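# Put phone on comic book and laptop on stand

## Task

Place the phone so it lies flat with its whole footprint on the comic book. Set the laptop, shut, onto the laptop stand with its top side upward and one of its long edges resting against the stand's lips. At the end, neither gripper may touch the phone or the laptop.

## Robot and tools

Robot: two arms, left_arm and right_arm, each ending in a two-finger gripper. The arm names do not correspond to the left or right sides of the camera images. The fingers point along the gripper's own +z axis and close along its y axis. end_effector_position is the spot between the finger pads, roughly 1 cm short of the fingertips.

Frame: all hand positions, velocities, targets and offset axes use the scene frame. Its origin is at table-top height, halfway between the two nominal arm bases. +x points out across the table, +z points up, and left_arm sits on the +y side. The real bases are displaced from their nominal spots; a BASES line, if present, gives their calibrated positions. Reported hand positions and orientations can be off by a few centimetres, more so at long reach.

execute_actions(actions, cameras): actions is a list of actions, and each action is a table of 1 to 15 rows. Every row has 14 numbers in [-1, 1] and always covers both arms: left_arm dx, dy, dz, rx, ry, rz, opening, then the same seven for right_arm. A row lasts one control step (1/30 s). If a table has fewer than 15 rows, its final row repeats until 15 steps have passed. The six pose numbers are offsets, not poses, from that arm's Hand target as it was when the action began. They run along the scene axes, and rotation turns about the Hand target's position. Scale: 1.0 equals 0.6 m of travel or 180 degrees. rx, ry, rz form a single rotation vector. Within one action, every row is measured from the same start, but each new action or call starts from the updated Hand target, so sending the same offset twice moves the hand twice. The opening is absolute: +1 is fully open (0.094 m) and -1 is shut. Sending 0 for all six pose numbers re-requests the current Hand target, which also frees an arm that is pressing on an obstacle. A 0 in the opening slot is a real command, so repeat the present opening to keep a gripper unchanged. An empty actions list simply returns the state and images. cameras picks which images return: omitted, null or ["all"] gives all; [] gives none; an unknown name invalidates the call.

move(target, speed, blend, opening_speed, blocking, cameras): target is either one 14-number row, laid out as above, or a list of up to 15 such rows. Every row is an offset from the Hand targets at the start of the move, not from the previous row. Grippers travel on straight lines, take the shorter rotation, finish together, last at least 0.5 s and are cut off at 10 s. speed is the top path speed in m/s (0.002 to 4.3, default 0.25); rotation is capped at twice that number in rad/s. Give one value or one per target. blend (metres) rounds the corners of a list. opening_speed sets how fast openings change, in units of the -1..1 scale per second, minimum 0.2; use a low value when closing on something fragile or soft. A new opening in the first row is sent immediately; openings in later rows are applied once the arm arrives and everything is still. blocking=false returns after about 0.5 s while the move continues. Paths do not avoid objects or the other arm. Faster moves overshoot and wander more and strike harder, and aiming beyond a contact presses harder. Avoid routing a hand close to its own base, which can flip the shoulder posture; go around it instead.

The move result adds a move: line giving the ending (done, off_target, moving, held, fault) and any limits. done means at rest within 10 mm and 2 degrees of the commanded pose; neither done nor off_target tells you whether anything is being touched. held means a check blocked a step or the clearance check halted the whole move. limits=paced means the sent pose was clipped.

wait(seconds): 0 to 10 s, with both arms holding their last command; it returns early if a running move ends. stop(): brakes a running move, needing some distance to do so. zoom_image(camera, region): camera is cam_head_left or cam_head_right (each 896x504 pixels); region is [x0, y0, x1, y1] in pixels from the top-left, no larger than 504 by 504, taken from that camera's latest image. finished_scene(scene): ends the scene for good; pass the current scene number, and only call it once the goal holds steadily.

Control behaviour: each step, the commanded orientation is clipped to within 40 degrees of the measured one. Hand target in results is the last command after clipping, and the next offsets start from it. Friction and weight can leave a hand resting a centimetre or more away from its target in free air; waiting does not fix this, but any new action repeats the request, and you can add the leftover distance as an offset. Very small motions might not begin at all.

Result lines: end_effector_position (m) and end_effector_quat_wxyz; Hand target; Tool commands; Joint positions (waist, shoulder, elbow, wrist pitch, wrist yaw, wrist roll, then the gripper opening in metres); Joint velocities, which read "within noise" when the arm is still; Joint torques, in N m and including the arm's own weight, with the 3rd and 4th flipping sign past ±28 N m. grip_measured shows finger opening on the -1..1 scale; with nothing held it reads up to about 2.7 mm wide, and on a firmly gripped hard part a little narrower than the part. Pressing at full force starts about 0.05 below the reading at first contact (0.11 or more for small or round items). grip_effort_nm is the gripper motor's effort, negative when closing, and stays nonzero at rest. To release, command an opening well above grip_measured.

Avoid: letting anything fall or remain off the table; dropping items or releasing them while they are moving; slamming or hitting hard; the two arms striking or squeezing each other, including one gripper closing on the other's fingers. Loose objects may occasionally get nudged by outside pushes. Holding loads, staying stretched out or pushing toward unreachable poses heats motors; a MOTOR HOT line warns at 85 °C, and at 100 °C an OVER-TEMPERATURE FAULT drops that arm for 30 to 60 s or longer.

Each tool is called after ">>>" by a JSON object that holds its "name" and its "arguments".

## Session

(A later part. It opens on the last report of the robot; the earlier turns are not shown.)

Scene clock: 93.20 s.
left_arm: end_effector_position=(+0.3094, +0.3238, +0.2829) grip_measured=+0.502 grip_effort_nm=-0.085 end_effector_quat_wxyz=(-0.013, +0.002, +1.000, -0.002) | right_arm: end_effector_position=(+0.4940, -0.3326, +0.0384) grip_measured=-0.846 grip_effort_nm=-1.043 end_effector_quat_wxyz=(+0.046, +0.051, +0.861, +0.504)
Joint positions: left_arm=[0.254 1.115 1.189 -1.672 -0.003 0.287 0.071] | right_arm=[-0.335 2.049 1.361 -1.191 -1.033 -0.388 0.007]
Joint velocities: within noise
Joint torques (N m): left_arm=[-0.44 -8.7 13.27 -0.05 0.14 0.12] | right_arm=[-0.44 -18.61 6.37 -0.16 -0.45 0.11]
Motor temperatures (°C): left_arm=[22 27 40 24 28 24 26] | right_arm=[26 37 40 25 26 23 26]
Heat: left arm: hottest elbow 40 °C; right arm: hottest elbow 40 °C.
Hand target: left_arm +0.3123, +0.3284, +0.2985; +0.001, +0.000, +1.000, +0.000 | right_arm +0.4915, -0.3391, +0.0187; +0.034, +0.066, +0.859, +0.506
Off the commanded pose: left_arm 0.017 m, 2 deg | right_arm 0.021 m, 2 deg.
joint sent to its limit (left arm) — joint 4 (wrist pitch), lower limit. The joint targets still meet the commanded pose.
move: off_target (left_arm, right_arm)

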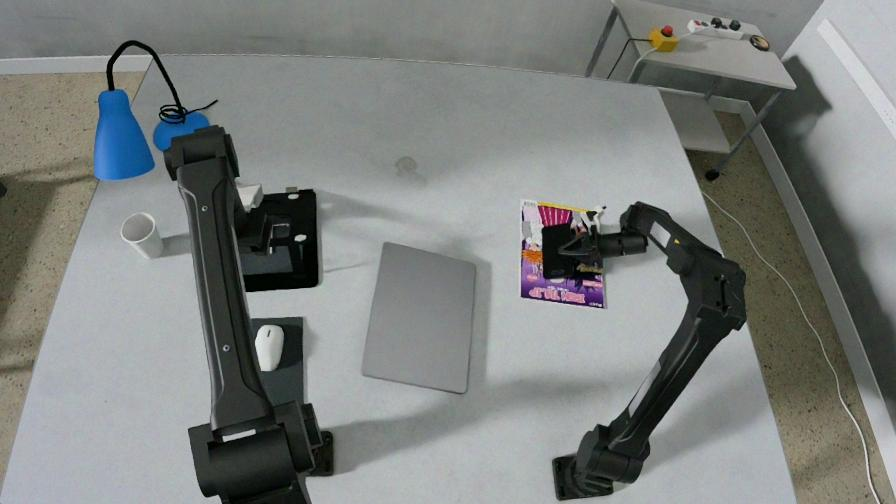

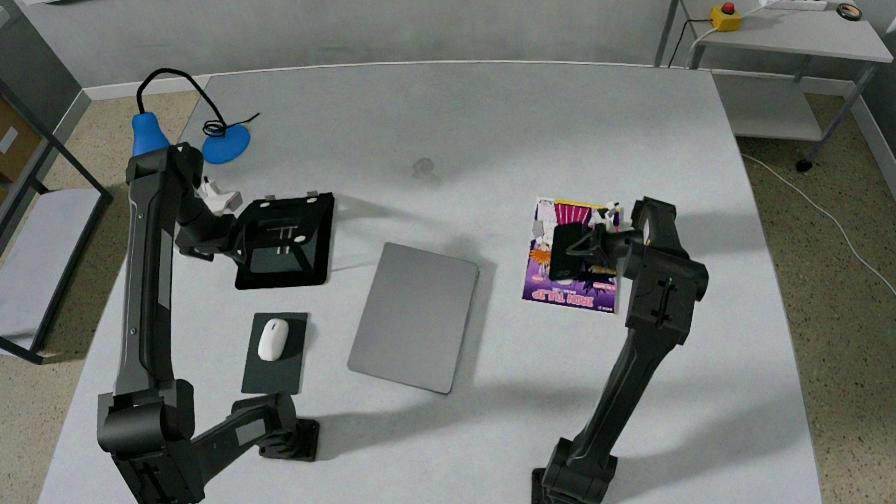

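>>> {"name": "move", "arguments": {"target": [[0,0,0,0,0,0,0.5,0.0,0.006,0.01,0.0,0,0,-0.45]], "speed": 0.05, "opening_speed": 0.25}}

>>> {"name": "zoom_image", "arguments": {"camera": "cam_head_left", "region": [500, 190, 620, 310]}}

>>> {"name": "zoom_image", "arguments": {"camera": "cam_head_right", "region": [500, 190, 620, 310]}}

Scene clock: 98.37 s.
left_arm: end_effector_position=(+0.3094, +0.3238, +0.2829) grip_measured=+0.502 grip_effort_nm=-0.085 end_effector_quat_wxyz=(-0.013, +0.002, +1.000, -0.002) | right_arm: end_effector_position=(+0.4939, -0.3327, +0.0381) grip_measured=-0.452 grip_effort_nm=0.056 end_effector_quat_wxyz=(+0.045, +0.053, +0.861, +0.503)
Joint positions: left_arm=[0.254 1.115 1.189 -1.672 -0.003 0.287 0.071] | right_arm=[-0.335 2.05 1.361 -1.191 -1.032 -0.383 0.026]
Joint velocities: within noise
Joint torques (N m): left_arm=[-0.56 -8.82 12.98 -0.08 0.1 0.11] | right_arm=[-0.09 -19.72 6.13 -0.16 -0.55 0.16]
Motor temperatures (°C): left_arm=[22 27 40 24 28 23 26] | right_arm=[26 38 40 25 26 23 26]
Heat: left arm: hottest elbow 40 °C; right arm: hottest elbow 40 °C.
Hand target: left_arm +0.3123, +0.3284, +0.2985; +0.001, +0.000, +1.000, +0.000 | right_arm +0.4915, -0.3354, +0.0247; +0.034, +0.066, +0.859, +0.507
Off the commanded pose: left_arm 0.017 m, 2 deg | right_arm 0.014 m, 2 deg.
joint sent to its limit (left arm) — joint 4 (wrist pitch), lower limit. The joint targets still meet the commanded pose.
move: off_target (left_arm, right_arm)

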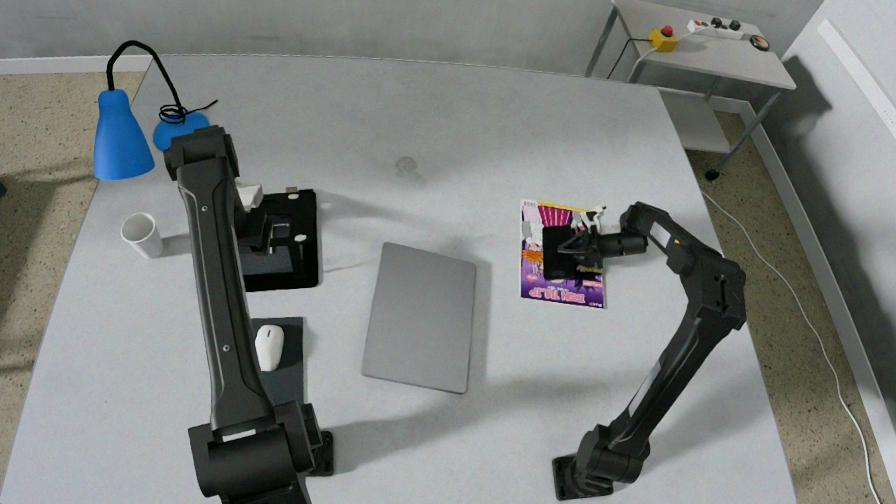

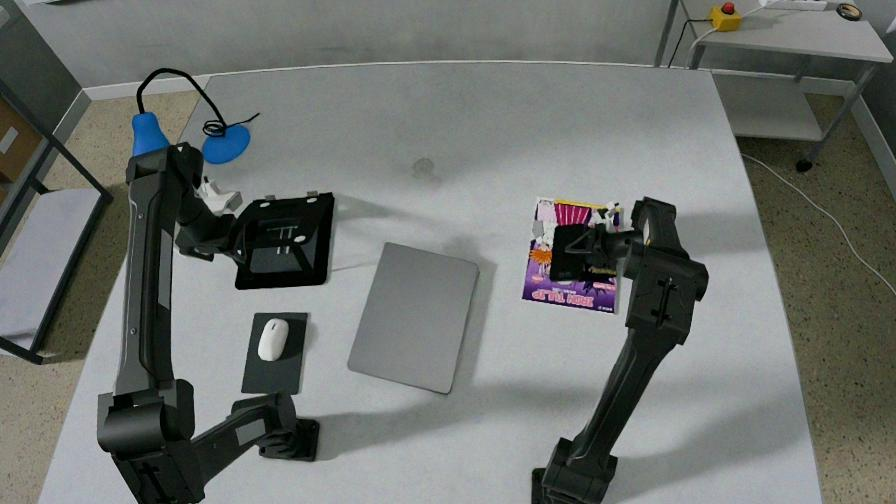

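Scaled by 4.200.

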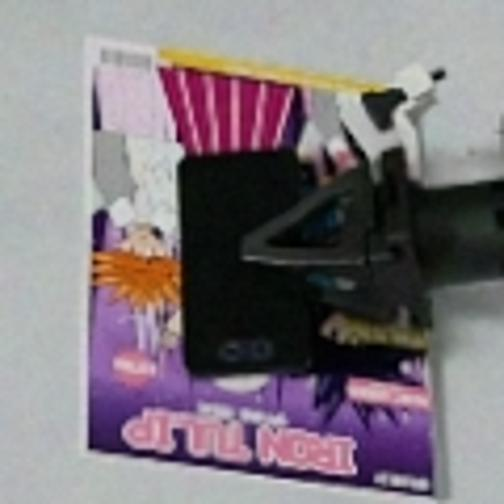

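Scaled by 4.200.

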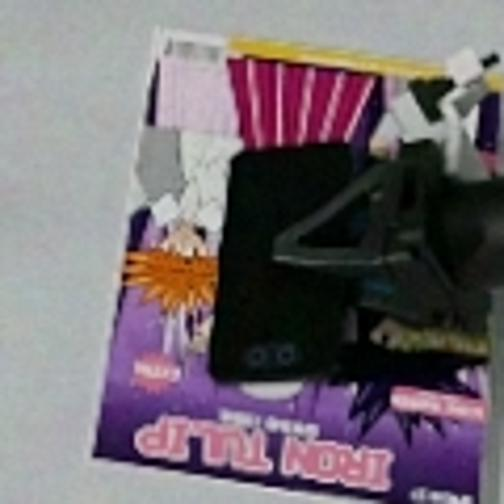

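>>> {"name": "move", "arguments": {"target": [[0,0,0,0,0,0,0.5,0.0,-0.07,0.0,0.0,0,0,-0.4]], "speed": 0.03}}

>>> {"name": "zoom_image", "arguments": {"camera": "cam_head_left", "region": [500, 190, 620, 310]}}

>>> {"name": "zoom_image", "arguments": {"camera": "cam_head_right", "region": [500, 190, 620, 310]}}

Scene clock: 103.23 s.
left_arm: end_effector_position=(+0.3094, +0.3238, +0.2829) grip_measured=+0.502 grip_effort_nm=-0.085 end_effector_quat_wxyz=(-0.013, +0.002, +1.000, -0.002) | right_arm: end_effector_position=(+0.4805, -0.3668, +0.0307) grip_measured=-0.401 grip_effort_nm=0.061 end_effector_quat_wxyz=(+0.031, +0.064, +0.859, +0.507)
Joint positions: left_arm=[0.254 1.115 1.189 -1.672 -0.003 0.287 0.071] | right_arm=[-0.404 2.09 1.395 -1.314 -1.006 -0.493 0.028]
Joint velocities: within noise
Joint torques (N m): left_arm=[0.67 -8.64 13.19 -0.13 0.11 0.07] | right_arm=[-0.38 -19.19 9.2 -0.94 -0.47 0.06]
Motor temperatures (°C): left_arm=[22 27 40 24 28 23 26] | right_arm=[26 38 40 25 26 23 26]
Heat: left arm: hottest elbow 40 °C; right arm: hottest elbow 40 °C.
Hand target: left_arm +0.3123, +0.3284, +0.2985; +0.001, +0.000, +1.000, +0.000 | right_arm +0.4914, -0.3774, +0.0247; +0.034, +0.066, +0.859, +0.507
Off the commanded pose: left_arm 0.017 m, 2 deg | right_arm 0.016 m, 0 deg.
joint sent to its limit (left arm) — joint 4 (wrist pitch), lower limit. The joint targets still meet the commanded pose.
move: off_target (left_arm, right_arm)

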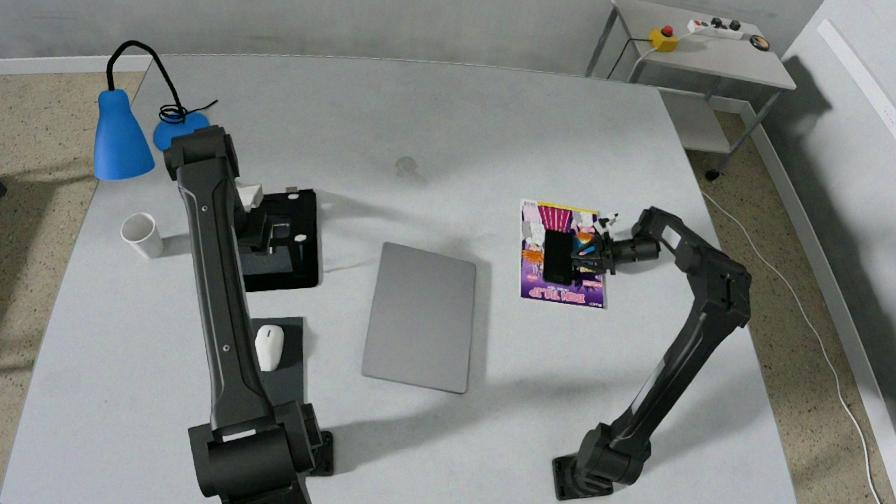

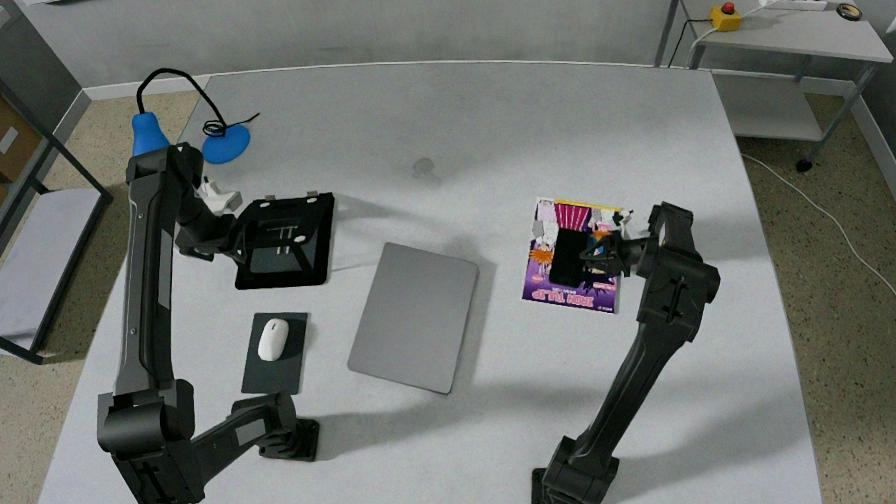

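Scaled by 4.200.

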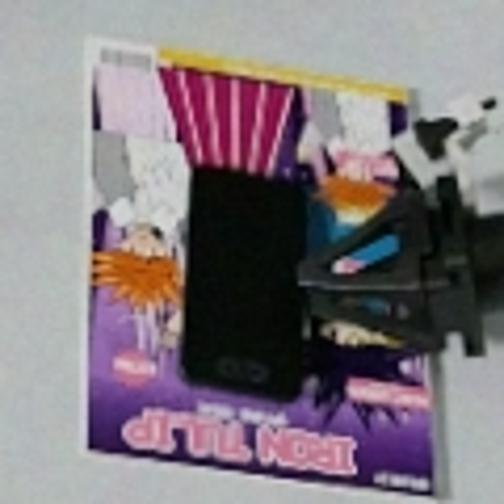

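Scaled by 4.200.

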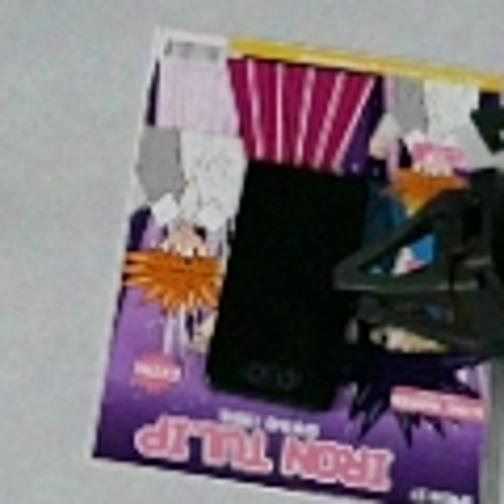

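>>> {"name": "move", "arguments": {"target": [[0,0,0,0,0,0,0.5,0.01,-0.06,0.01,0.0,0,0,-0.4],[0,0,0,0,0,0,0.5,0.0,-0.1,0.25,-0.1,0,0,-0.4]], "speed": [0.06,0.2], "blend": 0.02}}

>>> {"name": "zoom_image", "arguments": {"camera": "cam_head_left", "region": [500, 190, 620, 310]}}

>>> {"name": "zoom_image", "arguments": {"camera": "cam_head_right", "region": [500, 190, 620, 310]}}

Scene clock: 108.80 s.
left_arm: end_effector_position=(+0.3094, +0.3238, +0.2829) grip_measured=+0.502 grip_effort_nm=-0.085 end_effector_quat_wxyz=(-0.013, +0.002, +1.000, -0.002) | right_arm: end_effector_position=(+0.4796, -0.4310, +0.1645) grip_measured=-0.401 grip_effort_nm=0.056 end_effector_quat_wxyz=(+0.035, +0.060, +0.926, +0.371)
Joint positions: left_arm=[0.254 1.115 1.189 -1.672 -0.003 0.287 0.071] | right_arm=[-0.459 1.873 1.576 -1.544 -0.724 -0.427 0.028]
Joint velocities: within noise
Joint torques (N m): left_arm=[-0.38 -8.64 13.23 0.09 0.14 0.07] | right_arm=[0.44 -20.6 11.54 -0.59 -0.32 0.17]
Motor temperatures (°C): left_arm=[22 27 40 24 28 23 26] | right_arm=[26 38 40 25 26 23 26]
Heat: left arm: hottest elbow 40 °C; right arm: hottest elbow 40 °C.
Hand target: left_arm +0.3123, +0.3285, +0.2985; +0.001, +0.000, +1.000, +0.000 | right_arm +0.4914, -0.4373, +0.1746; +0.044, +0.060, +0.928, +0.366
Off the commanded pose: left_arm 0.017 m, 2 deg | right_arm 0.017 m, 1 deg.
joint sent to its limit (left arm) — joint 4 (wrist pitch), lower limit. The joint targets still meet the commanded pose.
move: off_target (left_arm, right_arm); blend cut to 0.0186 m at target 1

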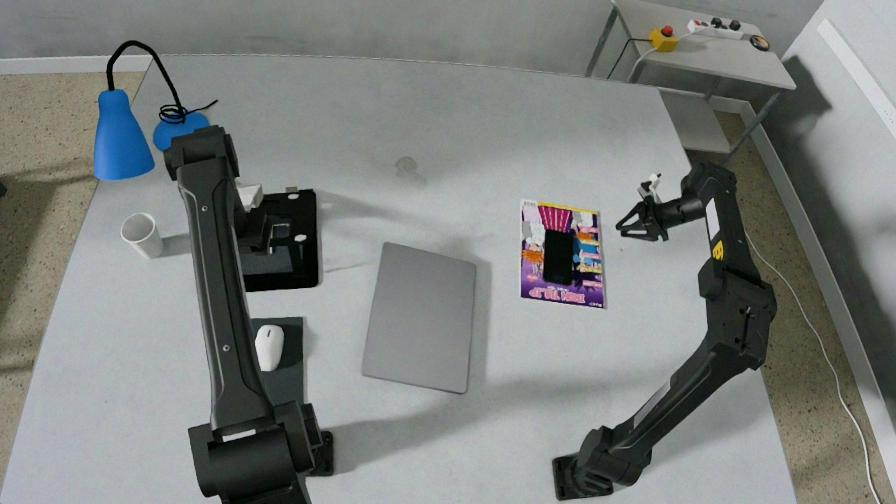

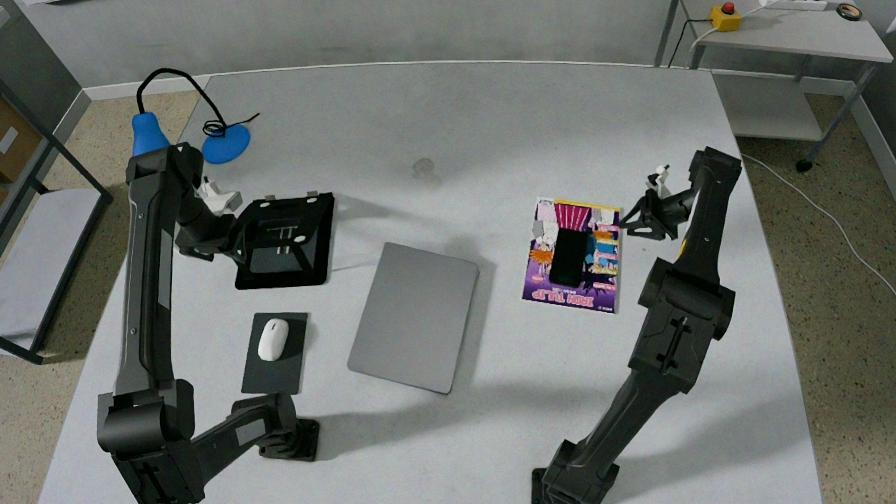

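Scaled by 4.200.

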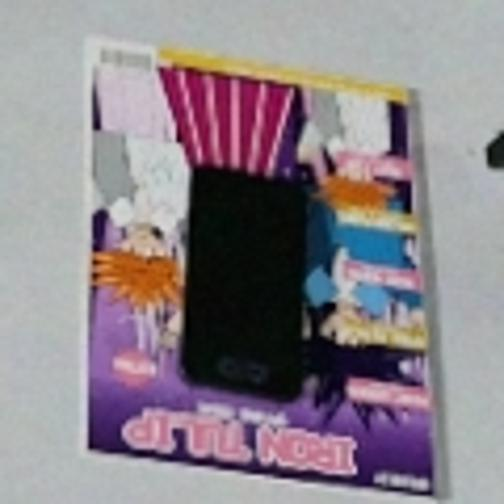

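Scaled by 4.200.

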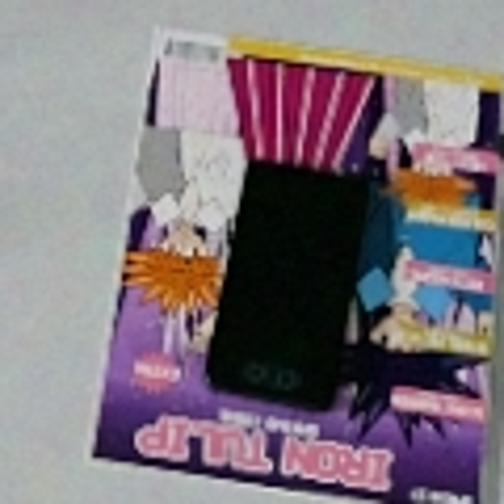

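>>> {"name": "move", "arguments": {"target": [[0.22,-0.2,-0.28,0,0,0,-1,-0.1,-0.05,0,0,0,0,-0.4]], "speed": 0.2}}

>>> {"name": "zoom_image", "arguments": {"camera": "cam_head_left", "region": [300, 180, 520, 420]}}

>>> {"name": "zoom_image", "arguments": {"camera": "cam_head_right", "region": [300, 180, 520, 420]}}

Scene clock: 129.20 s.
left_arm: end_effector_position=(+0.4378, +0.2132, +0.1276) grip_measured=-0.981 grip_effort_nm=-1.004 end_effector_quat_wxyz=(-0.009, +0.000, +1.000, +0.001) | right_arm: end_effector_position=(+0.4398, -0.4662, +0.1715) grip_measured=-0.401 grip_effort_nm=0.056 end_effector_quat_wxyz=(+0.046, +0.057, +0.928, +0.365)
Joint positions: left_arm=[-0.1 1.487 1.111 -1.214 -0.001 -0.071 0.001] | right_arm=[-0.552 1.822 1.521 -1.589 -0.694 -0.541 0.028]
Joint velocities: within noise
Joint torques (N m): left_arm=[-3.02 -13.63 10.44 0.72 0.03 -0.1] | right_arm=[-0.26 -21.48 6.76 -0.76 -0.32 0.03]
Motor temperatures (°C): left_arm=[22 27 40 23 28 23 26] | right_arm=[26 37 42 25 25 23 25]
Heat: left arm: hottest elbow 40 °C; right arm: hottest elbow 42 °C.
Hand target: left_arm +0.4444, +0.2084, +0.1305; +0.001, +0.000, +1.000, +0.000 | right_arm +0.4314, -0.4673, +0.1747; +0.044, +0.059, +0.928, +0.366
Off the commanded pose: left_arm 0.008 m, 1 deg | right_arm 0.009 m, 0 deg.
move: done

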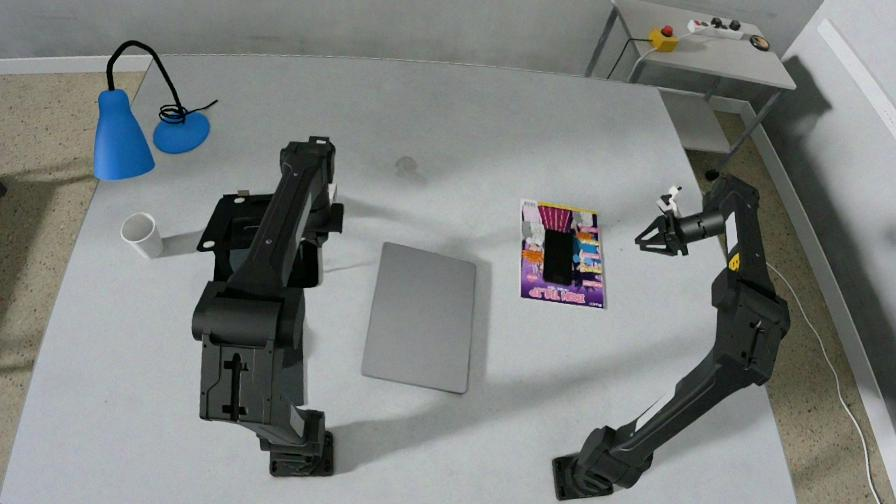

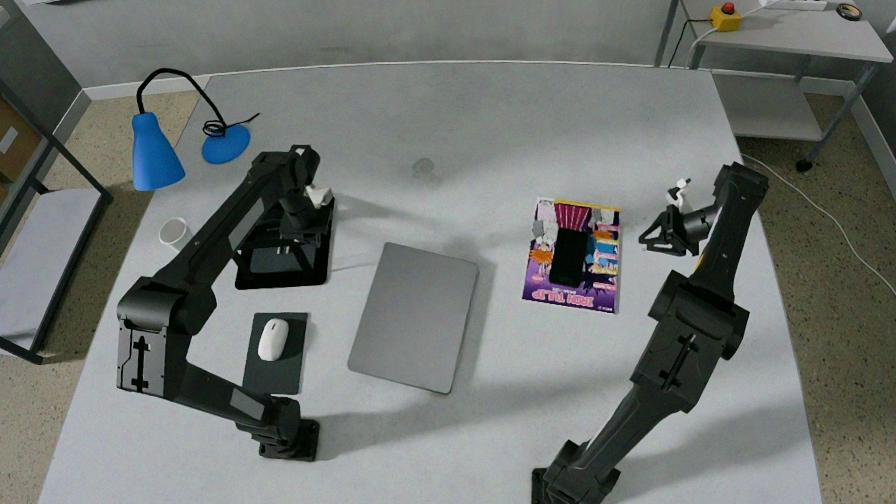

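Scaled by 2.100.

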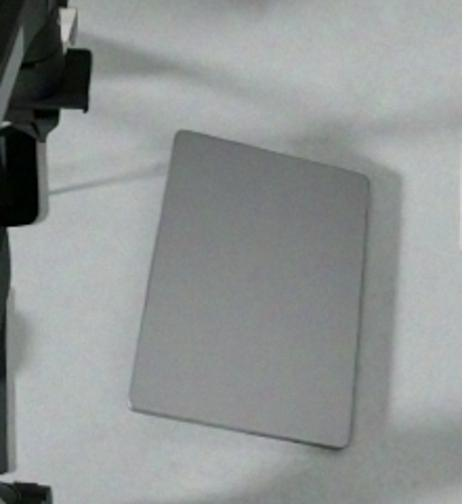

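Scaled by 2.100.

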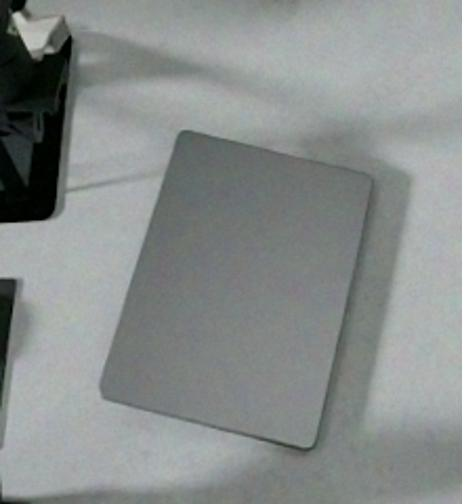

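>>> {"name": "move", "arguments": {"target": [[0.0,-0.105,-0.05,0,0,0,-1,0,0,0,0,0,0,-0.4]], "speed": 0.15}}

>>> {"name": "zoom_image", "arguments": {"camera": "cam_head_left", "region": [300, 180, 520, 420]}}

>>> {"name": "zoom_image", "arguments": {"camera": "cam_head_right", "region": [300, 180, 520, 420]}}

Scene clock: 134.60 s.
left_arm: end_effector_position=(+0.4468, +0.1486, +0.1074) grip_measured=-0.981 grip_effort_nm=-1.004 end_effector_quat_wxyz=(+0.004, +0.001, +1.000, -0.001) | right_arm: end_effector_position=(+0.4397, -0.4662, +0.1716) grip_measured=-0.401 grip_effort_nm=0.056 end_effector_quat_wxyz=(+0.046, +0.057, +0.928, +0.365)
Joint positions: left_arm=[-0.25 1.537 1.111 -1.137 0 -0.22 0.001] | right_arm=[-0.552 1.822 1.521 -1.589 -0.694 -0.541 0.028]
Joint velocities: within noise
Joint torques (N m): left_arm=[-2.73 -12.81 8.21 0.83 -0.01 -0.09] | right_arm=[-0.32 -21.77 6.76 -0.76 -0.32 0.03]
Motor temperatures (°C): left_arm=[22 27 40 24 28 23 27] | right_arm=[26 37 41 25 25 23 25]
Heat: left arm: hottest elbow 40 °C; right arm: hottest elbow 41 °C.
Hand target: left_arm +0.4444, +0.1454, +0.1006; +0.001, +0.000, +1.000, +0.000 | right_arm +0.4314, -0.4673, +0.1747; +0.044, +0.059, +0.928, +0.366
Off the commanded pose: left_arm 0.008 m, 0 deg | right_arm 0.009 m, 0 deg.
move: done

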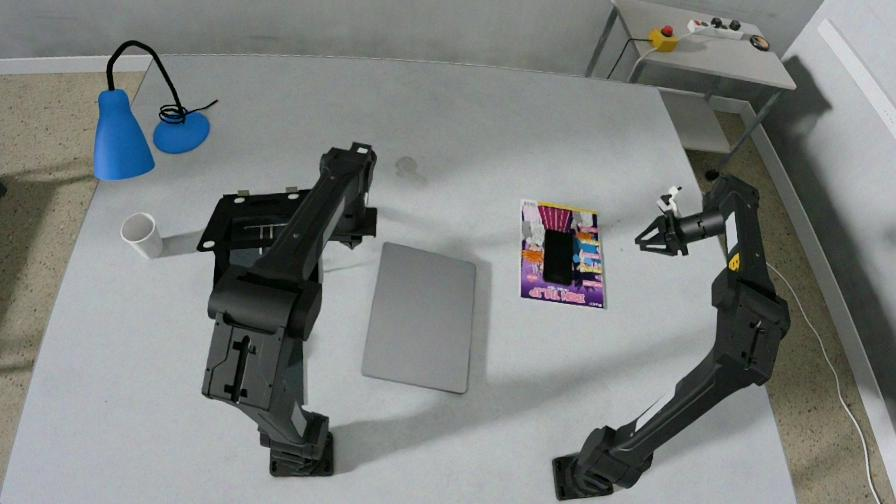

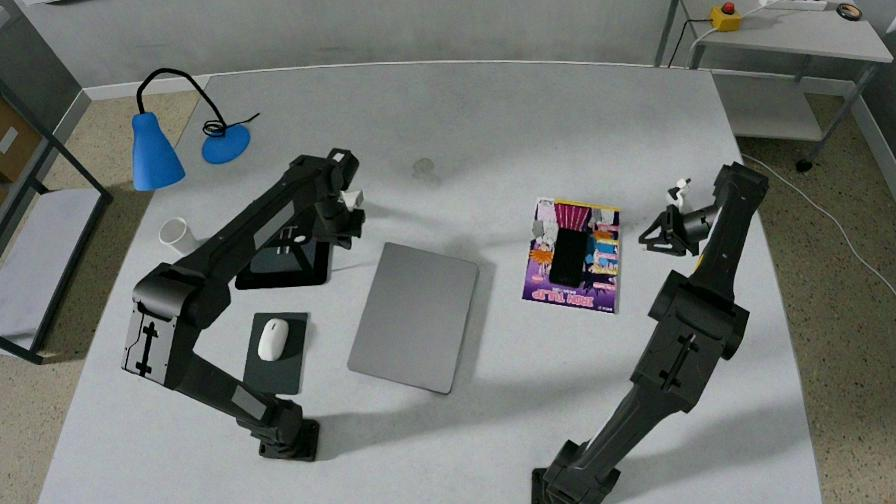

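Scaled by 2.100.

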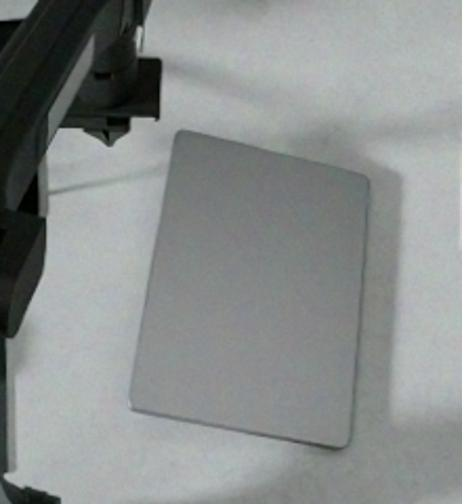

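Scaled by 2.100.

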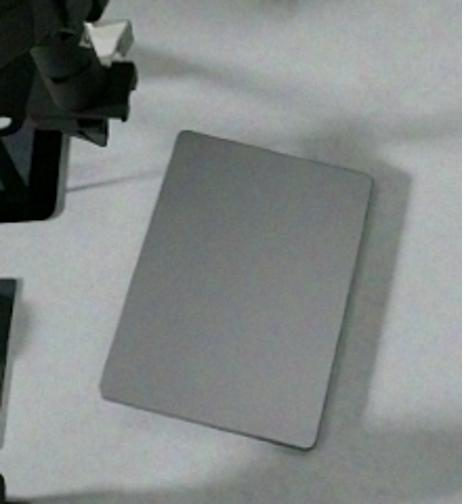

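>>> {"name": "move", "arguments": {"target": [[0.0,-0.0,-0.145,0,0,0,-1,0,0,0,0,0,0,-0.4],[0.0,-0.09,-0.145,0,0,0,-1,0,0,0,0,0,0,-0.4]], "speed": 0.12}}

>>> {"name": "zoom_image", "arguments": {"camera": "cam_head_left", "region": [300, 180, 520, 420]}}

>>> {"name": "zoom_image", "arguments": {"camera": "cam_head_right", "region": [300, 180, 520, 420]}}

Scene clock: 140.00 s.
left_arm: end_effector_position=(+0.4311, +0.1033, +0.0114) grip_measured=-0.981 grip_effort_nm=-0.994 end_effector_quat_wxyz=(-0.008, +0.001, +1.000, +0.004) | right_arm: end_effector_position=(+0.4397, -0.4662, +0.1716) grip_measured=-0.401 grip_effort_nm=0.061 end_effector_quat_wxyz=(+0.046, +0.057, +0.928, +0.365)
Joint positions: left_arm=[-0.364 1.686 1.001 -0.904 -0.003 -0.333 0.001] | right_arm=[-0.552 1.822 1.521 -1.589 -0.694 -0.541 0.028]
Joint velocities: within noise
Joint torques (N m): left_arm=[-2.43 -12.92 11.43 0.49 0.11 -0.16] | right_arm=[-0.26 -21.71 6.78 -0.72 -0.32 0.04]
Motor temperatures (°C): left_arm=[22 27 39 24 28 23 27] | right_arm=[26 37 40 25 25 23 25]
Heat: left arm: hottest elbow 39 °C; right arm: hottest elbow 40 °C.
Hand target: left_arm +0.4444, +0.0913, +0.0136; +0.001, +0.000, +1.000, +0.000 | right_arm +0.4314, -0.4673, +0.1747; +0.044, +0.059, +0.928, +0.366
Off the commanded pose: left_arm 0.018 m, 1 deg | right_arm 0.009 m, 0 deg.
move: off_target (left_arm)

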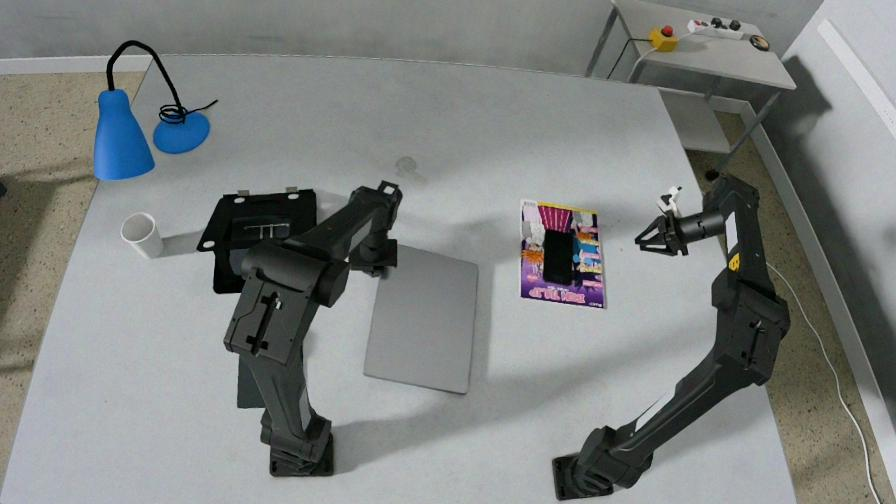

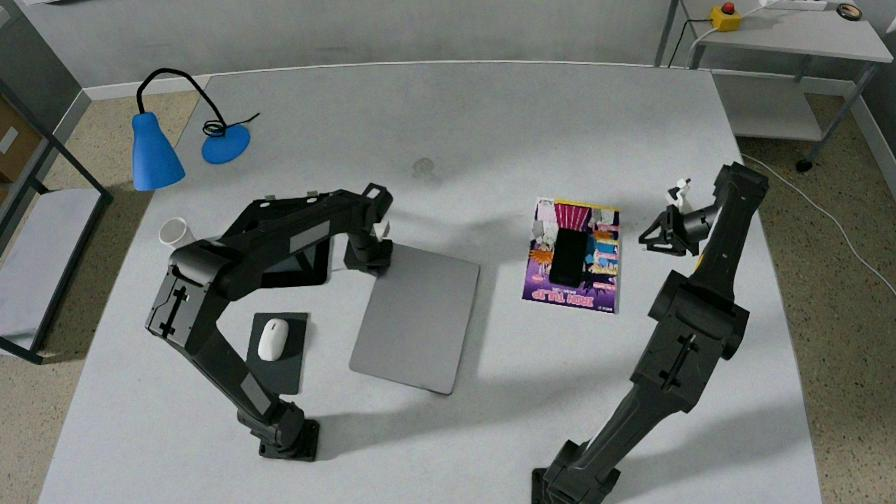

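Scaled by 2.100.

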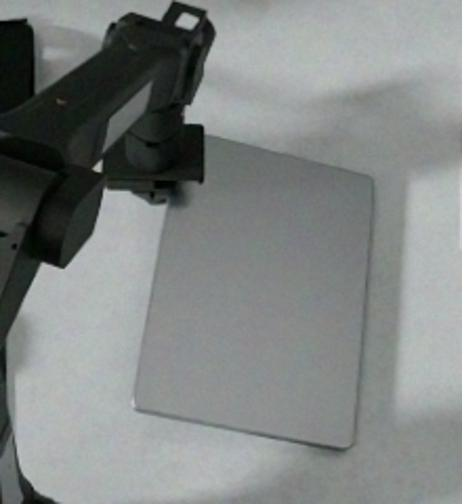

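Scaled by 2.100.

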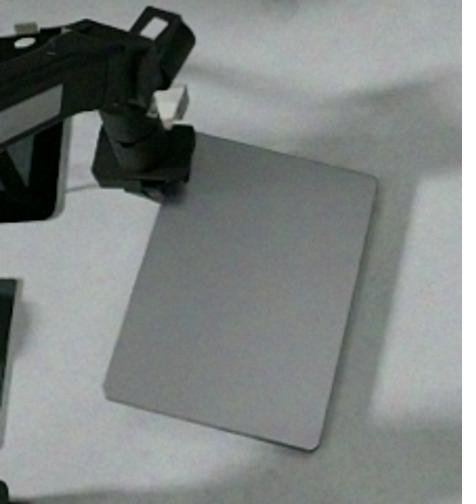

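>>> {"name": "move", "arguments": {"target": [[0.03,-0.1,0.012,0,0,0,-1,0,0,0,0,0,0,-0.4],[0.05,-0.2,0.012,0,0,-0.08,-1,0,0,0,0,0,0,-0.4]], "speed": 0.1}}

>>> {"name": "zoom_image", "arguments": {"camera": "cam_head_left", "region": [300, 180, 520, 420]}}

>>> {"name": "zoom_image", "arguments": {"camera": "cam_head_right", "region": [300, 180, 520, 420]}}

Scene clock: 147.13 s.
left_arm: end_effector_position=(+0.4613, -0.0072, +0.0129) grip_measured=-0.981 grip_effort_nm=-0.989 end_effector_quat_wxyz=(-0.011, +0.110, +0.994, +0.008) | right_arm: end_effector_position=(+0.4397, -0.4662, +0.1716) grip_measured=-0.401 grip_effort_nm=0.051 end_effector_quat_wxyz=(+0.046, +0.057, +0.928, +0.365)
Joint positions: left_arm=[-0.556 1.847 1.241 -0.991 -0.006 -0.306 0.001] | right_arm=[-0.552 1.822 1.521 -1.589 -0.694 -0.541 0.028]
Joint velocities: within noise
Joint torques (N m): left_arm=[-3.02 -15.85 13.45 -0.03 0.19 0.09] | right_arm=[-0.21 -21.71 6.76 -0.75 -0.31 0.04]
Motor temperatures (°C): left_arm=[22 27 39 24 28 23 27] | right_arm=[26 37 40 25 25 23 25]
Heat: left arm: hottest elbow 39 °C; right arm: hottest elbow 40 °C.
Hand target: left_arm +0.4744, -0.0285, +0.0207; +0.001, +0.125, +0.992, +0.000 | right_arm +0.4314, -0.4673, +0.1747; +0.044, +0.059, +0.928, +0.366
Off the commanded pose: left_arm 0.026 m, 2 deg | right_arm 0.009 m, 0 deg.
move: off_target (left_arm)

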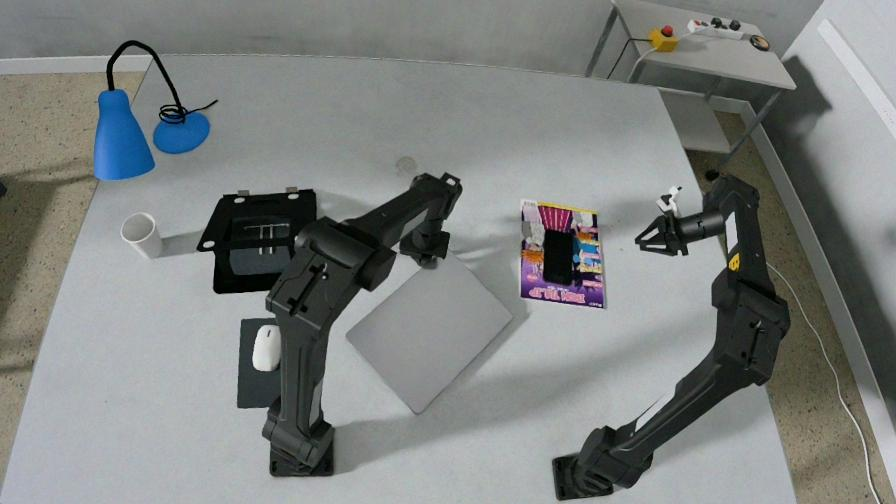

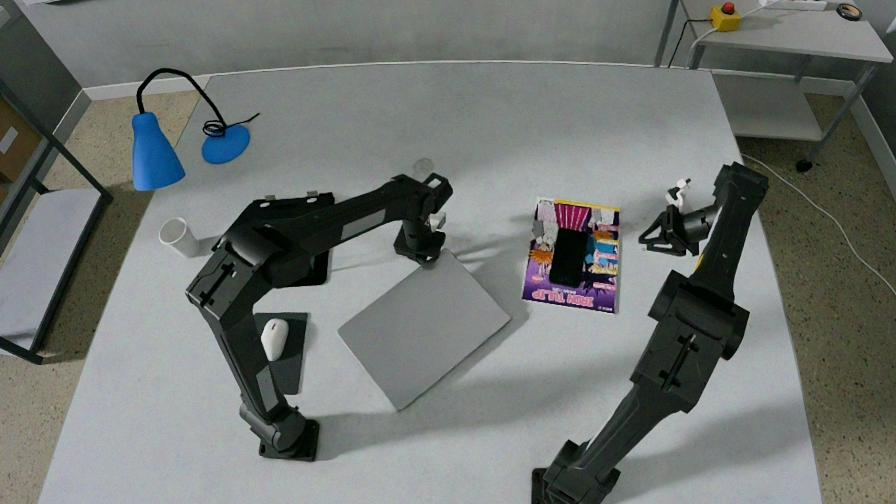

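Scaled by 2.100.

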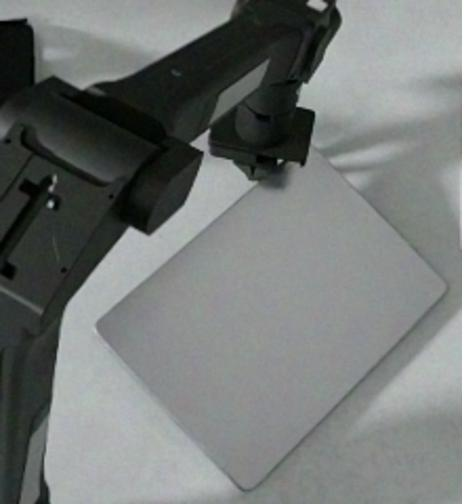

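Scaled by 2.100.

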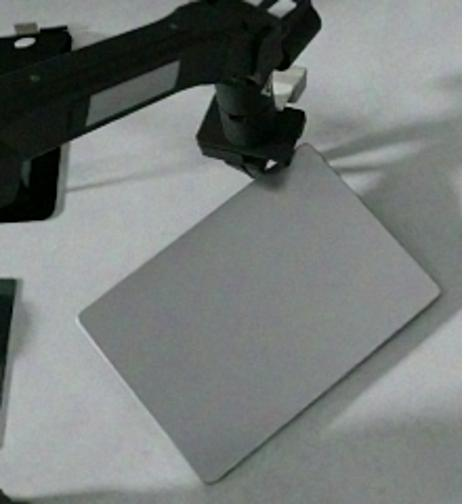

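>>> {"name": "move", "arguments": {"target": [[-0.033,-0.117,0.0,0,0,-0.08,-1,0,0,0,0,0,0,-0.4],[-0.133,-0.217,0.0,0,0,-0.16,-1,0,0,0,0,0,0,-0.4]], "speed": 0.1, "blend": 0.02}}

>>> {"name": "zoom_image", "arguments": {"camera": "cam_head_left", "region": [320, 220, 560, 440]}}

>>> {"name": "zoom_image", "arguments": {"camera": "cam_head_right", "region": [320, 220, 560, 440]}}

Scene clock: 156.30 s.
left_arm: end_effector_position=(+0.3882, -0.1378, +0.0134) grip_measured=-0.981 grip_effort_nm=-0.994 end_effector_quat_wxyz=(-0.009, +0.356, +0.934, +0.007) | right_arm: end_effector_position=(+0.4397, -0.4662, +0.1716) grip_measured=-0.401 grip_effort_nm=0.056 end_effector_quat_wxyz=(+0.046, +0.057, +0.928, +0.365)
Joint positions: left_arm=[-0.846 1.897 1.32 -1.016 -0.005 -0.089 0.001] | right_arm=[-0.552 1.822 1.521 -1.589 -0.694 -0.541 0.028]
Joint velocities: within noise
Joint torques (N m): left_arm=[-3.02 -16.79 13.33 -0.12 0.2 0.11] | right_arm=[-0.15 -21.66 6.75 -0.73 -0.31 0.03]
Motor temperatures (°C): left_arm=[22 28 40 23 27 23 28] | right_arm=[26 37 39 25 25 23 25]
Heat: left arm: hottest elbow 40 °C; right arm: hottest elbow 39 °C.
Hand target: left_arm +0.3945, -0.1589, +0.0208; +0.001, +0.368, +0.930, +0.000 | right_arm +0.4314, -0.4673, +0.1747; +0.044, +0.059, +0.928, +0.366
Off the commanded pose: left_arm 0.023 m, 2 deg | right_arm 0.009 m, 0 deg.
move: off_target (left_arm)

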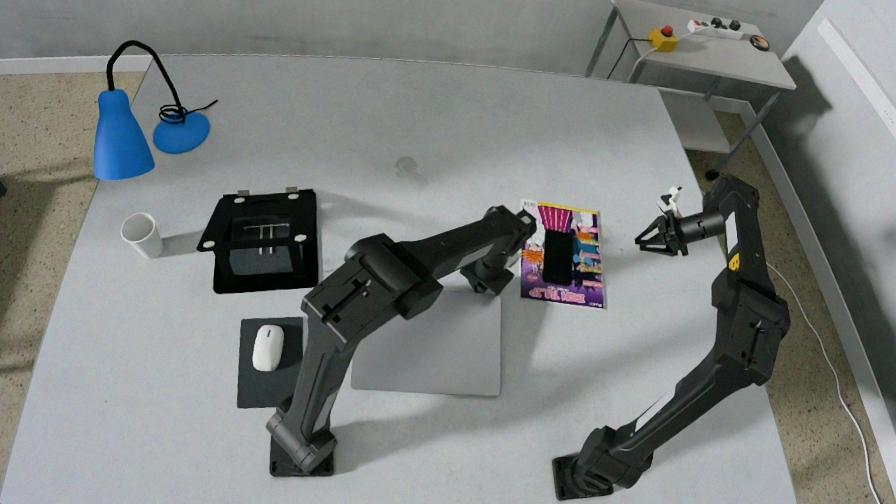

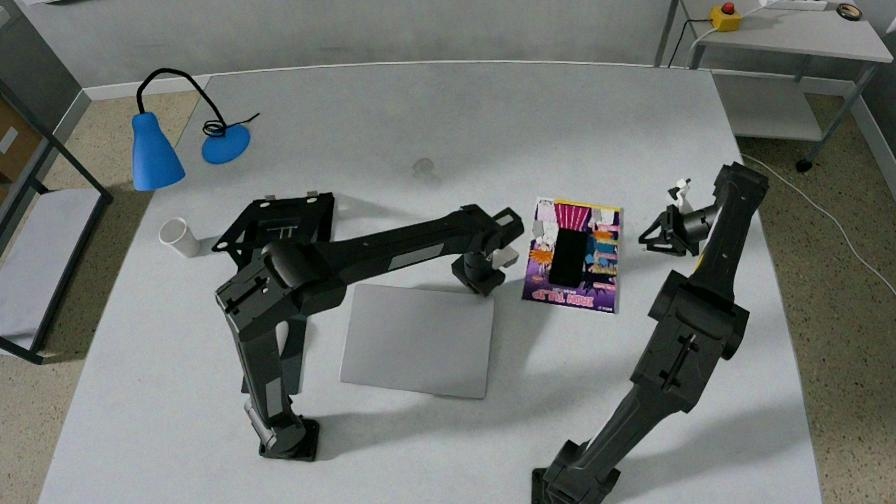

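Scaled by 2.100.

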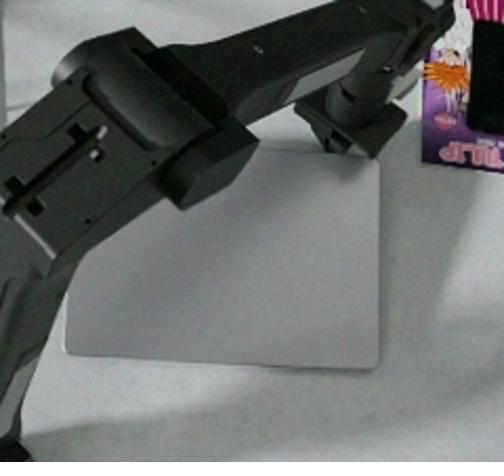

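Scaled by 2.100.

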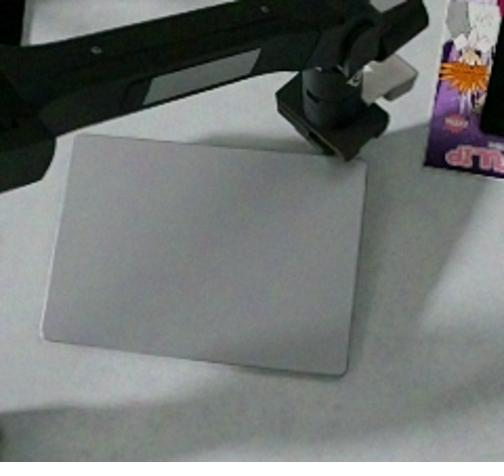

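>>> {"name": "move", "arguments": {"target": [[0.02,0,0.12,0,0,0,-1,0,0,0,0,0,0,-0.4],[0.1,0.3,0.33,0,0,0.12,-1,0,0,0,0,0,0,-0.4],[0.185,0.765,0.33,0,0,0.24,-1,0,0,0,0,0,0,-0.4]], "speed": 0.2, "blend": 0.04}}

>>> {"name": "zoom_image", "arguments": {"camera": "cam_head_left", "region": [160, 150, 360, 310]}}

>>> {"name": "zoom_image", "arguments": {"camera": "cam_head_right", "region": [180, 150, 380, 310]}}

Scene clock: 169.33 s.
left_arm: end_effector_position=(+0.4847, +0.2964, +0.1976) grip_measured=-0.981 grip_effort_nm=-0.994 end_effector_quat_wxyz=(-0.024, -0.003, +1.000, -0.001) | right_arm: end_effector_position=(+0.4397, -0.4662, +0.1716) grip_measured=-0.401 grip_effort_nm=0.061 end_effector_quat_wxyz=(+0.046, +0.057, +0.928, +0.365)
Joint positions: left_arm=[0.089 1.578 1.406 -1.446 -0.003 0.111 0.001] | right_arm=[-0.552 1.822 1.521 -1.589 -0.694 -0.541 0.028]
Joint velocities: within noise
Joint torques (N m): left_arm=[-1.73 -14.33 16.25 -0.08 0.08 0.12] | right_arm=[-0.26 -21.6 6.76 -0.76 -0.31 0.04]
Motor temperatures (°C): left_arm=[22 28 40 23 27 23 28] | right_arm=[26 37 38 25 25 23 25]
Heat: left arm: hottest elbow 40 °C; right arm: hottest elbow 38 °C.
Hand target: left_arm +0.5053, +0.3002, +0.2188; +0.001, +0.000, +1.000, +0.000 | right_arm +0.4314, -0.4673, +0.1747; +0.044, +0.059, +0.928, +0.366
Off the commanded pose: left_arm 0.030 m, 3 deg | right_arm 0.009 m, 0 deg.
move: off_target (left_arm); blend cut to 0.0364 m at target 1

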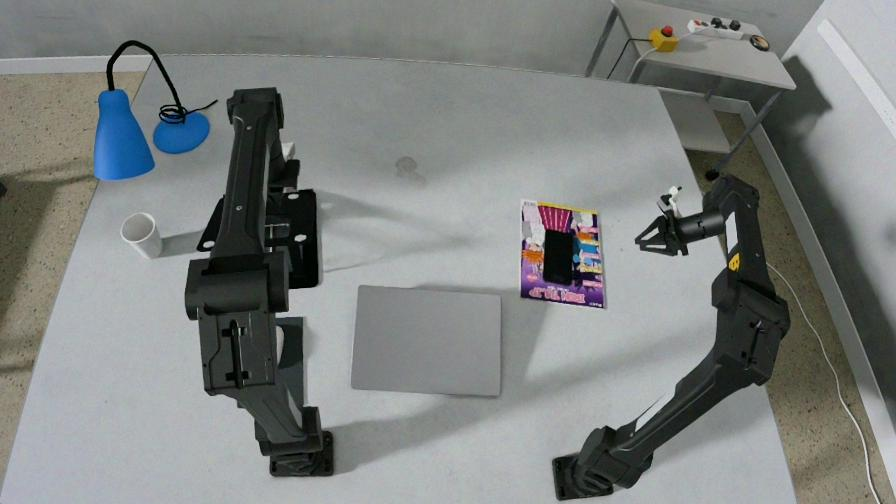

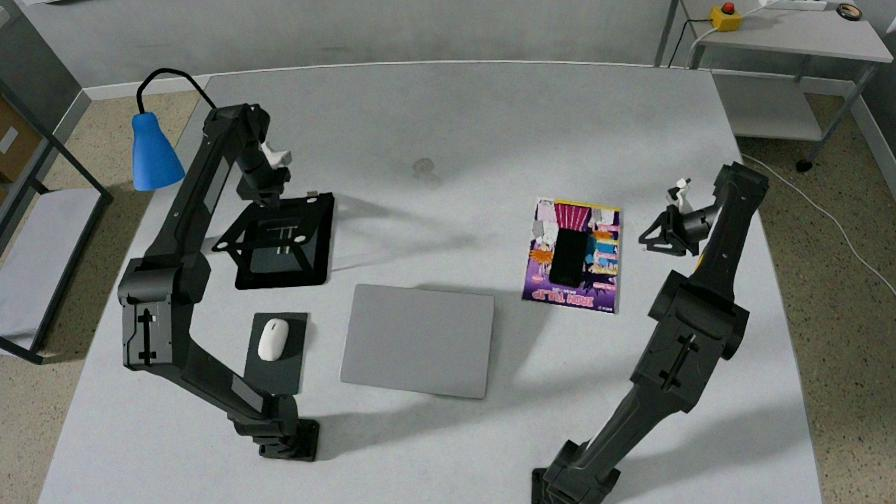

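Scaled by 2.520.

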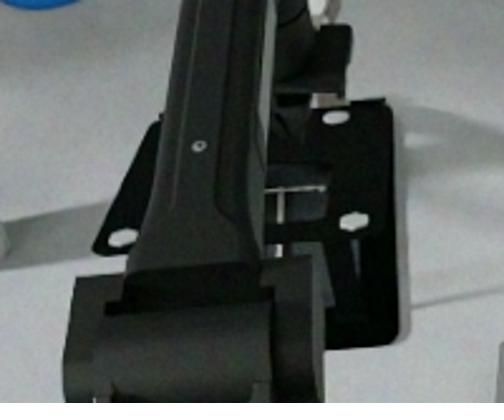

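Scaled by 2.520.

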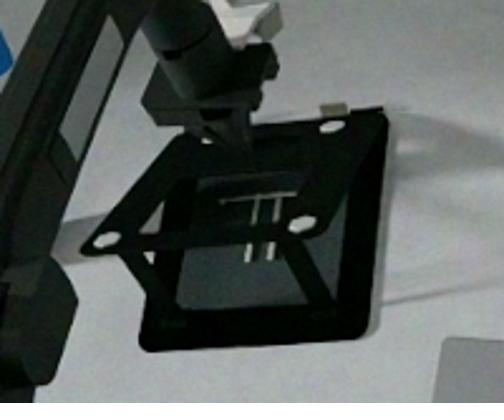

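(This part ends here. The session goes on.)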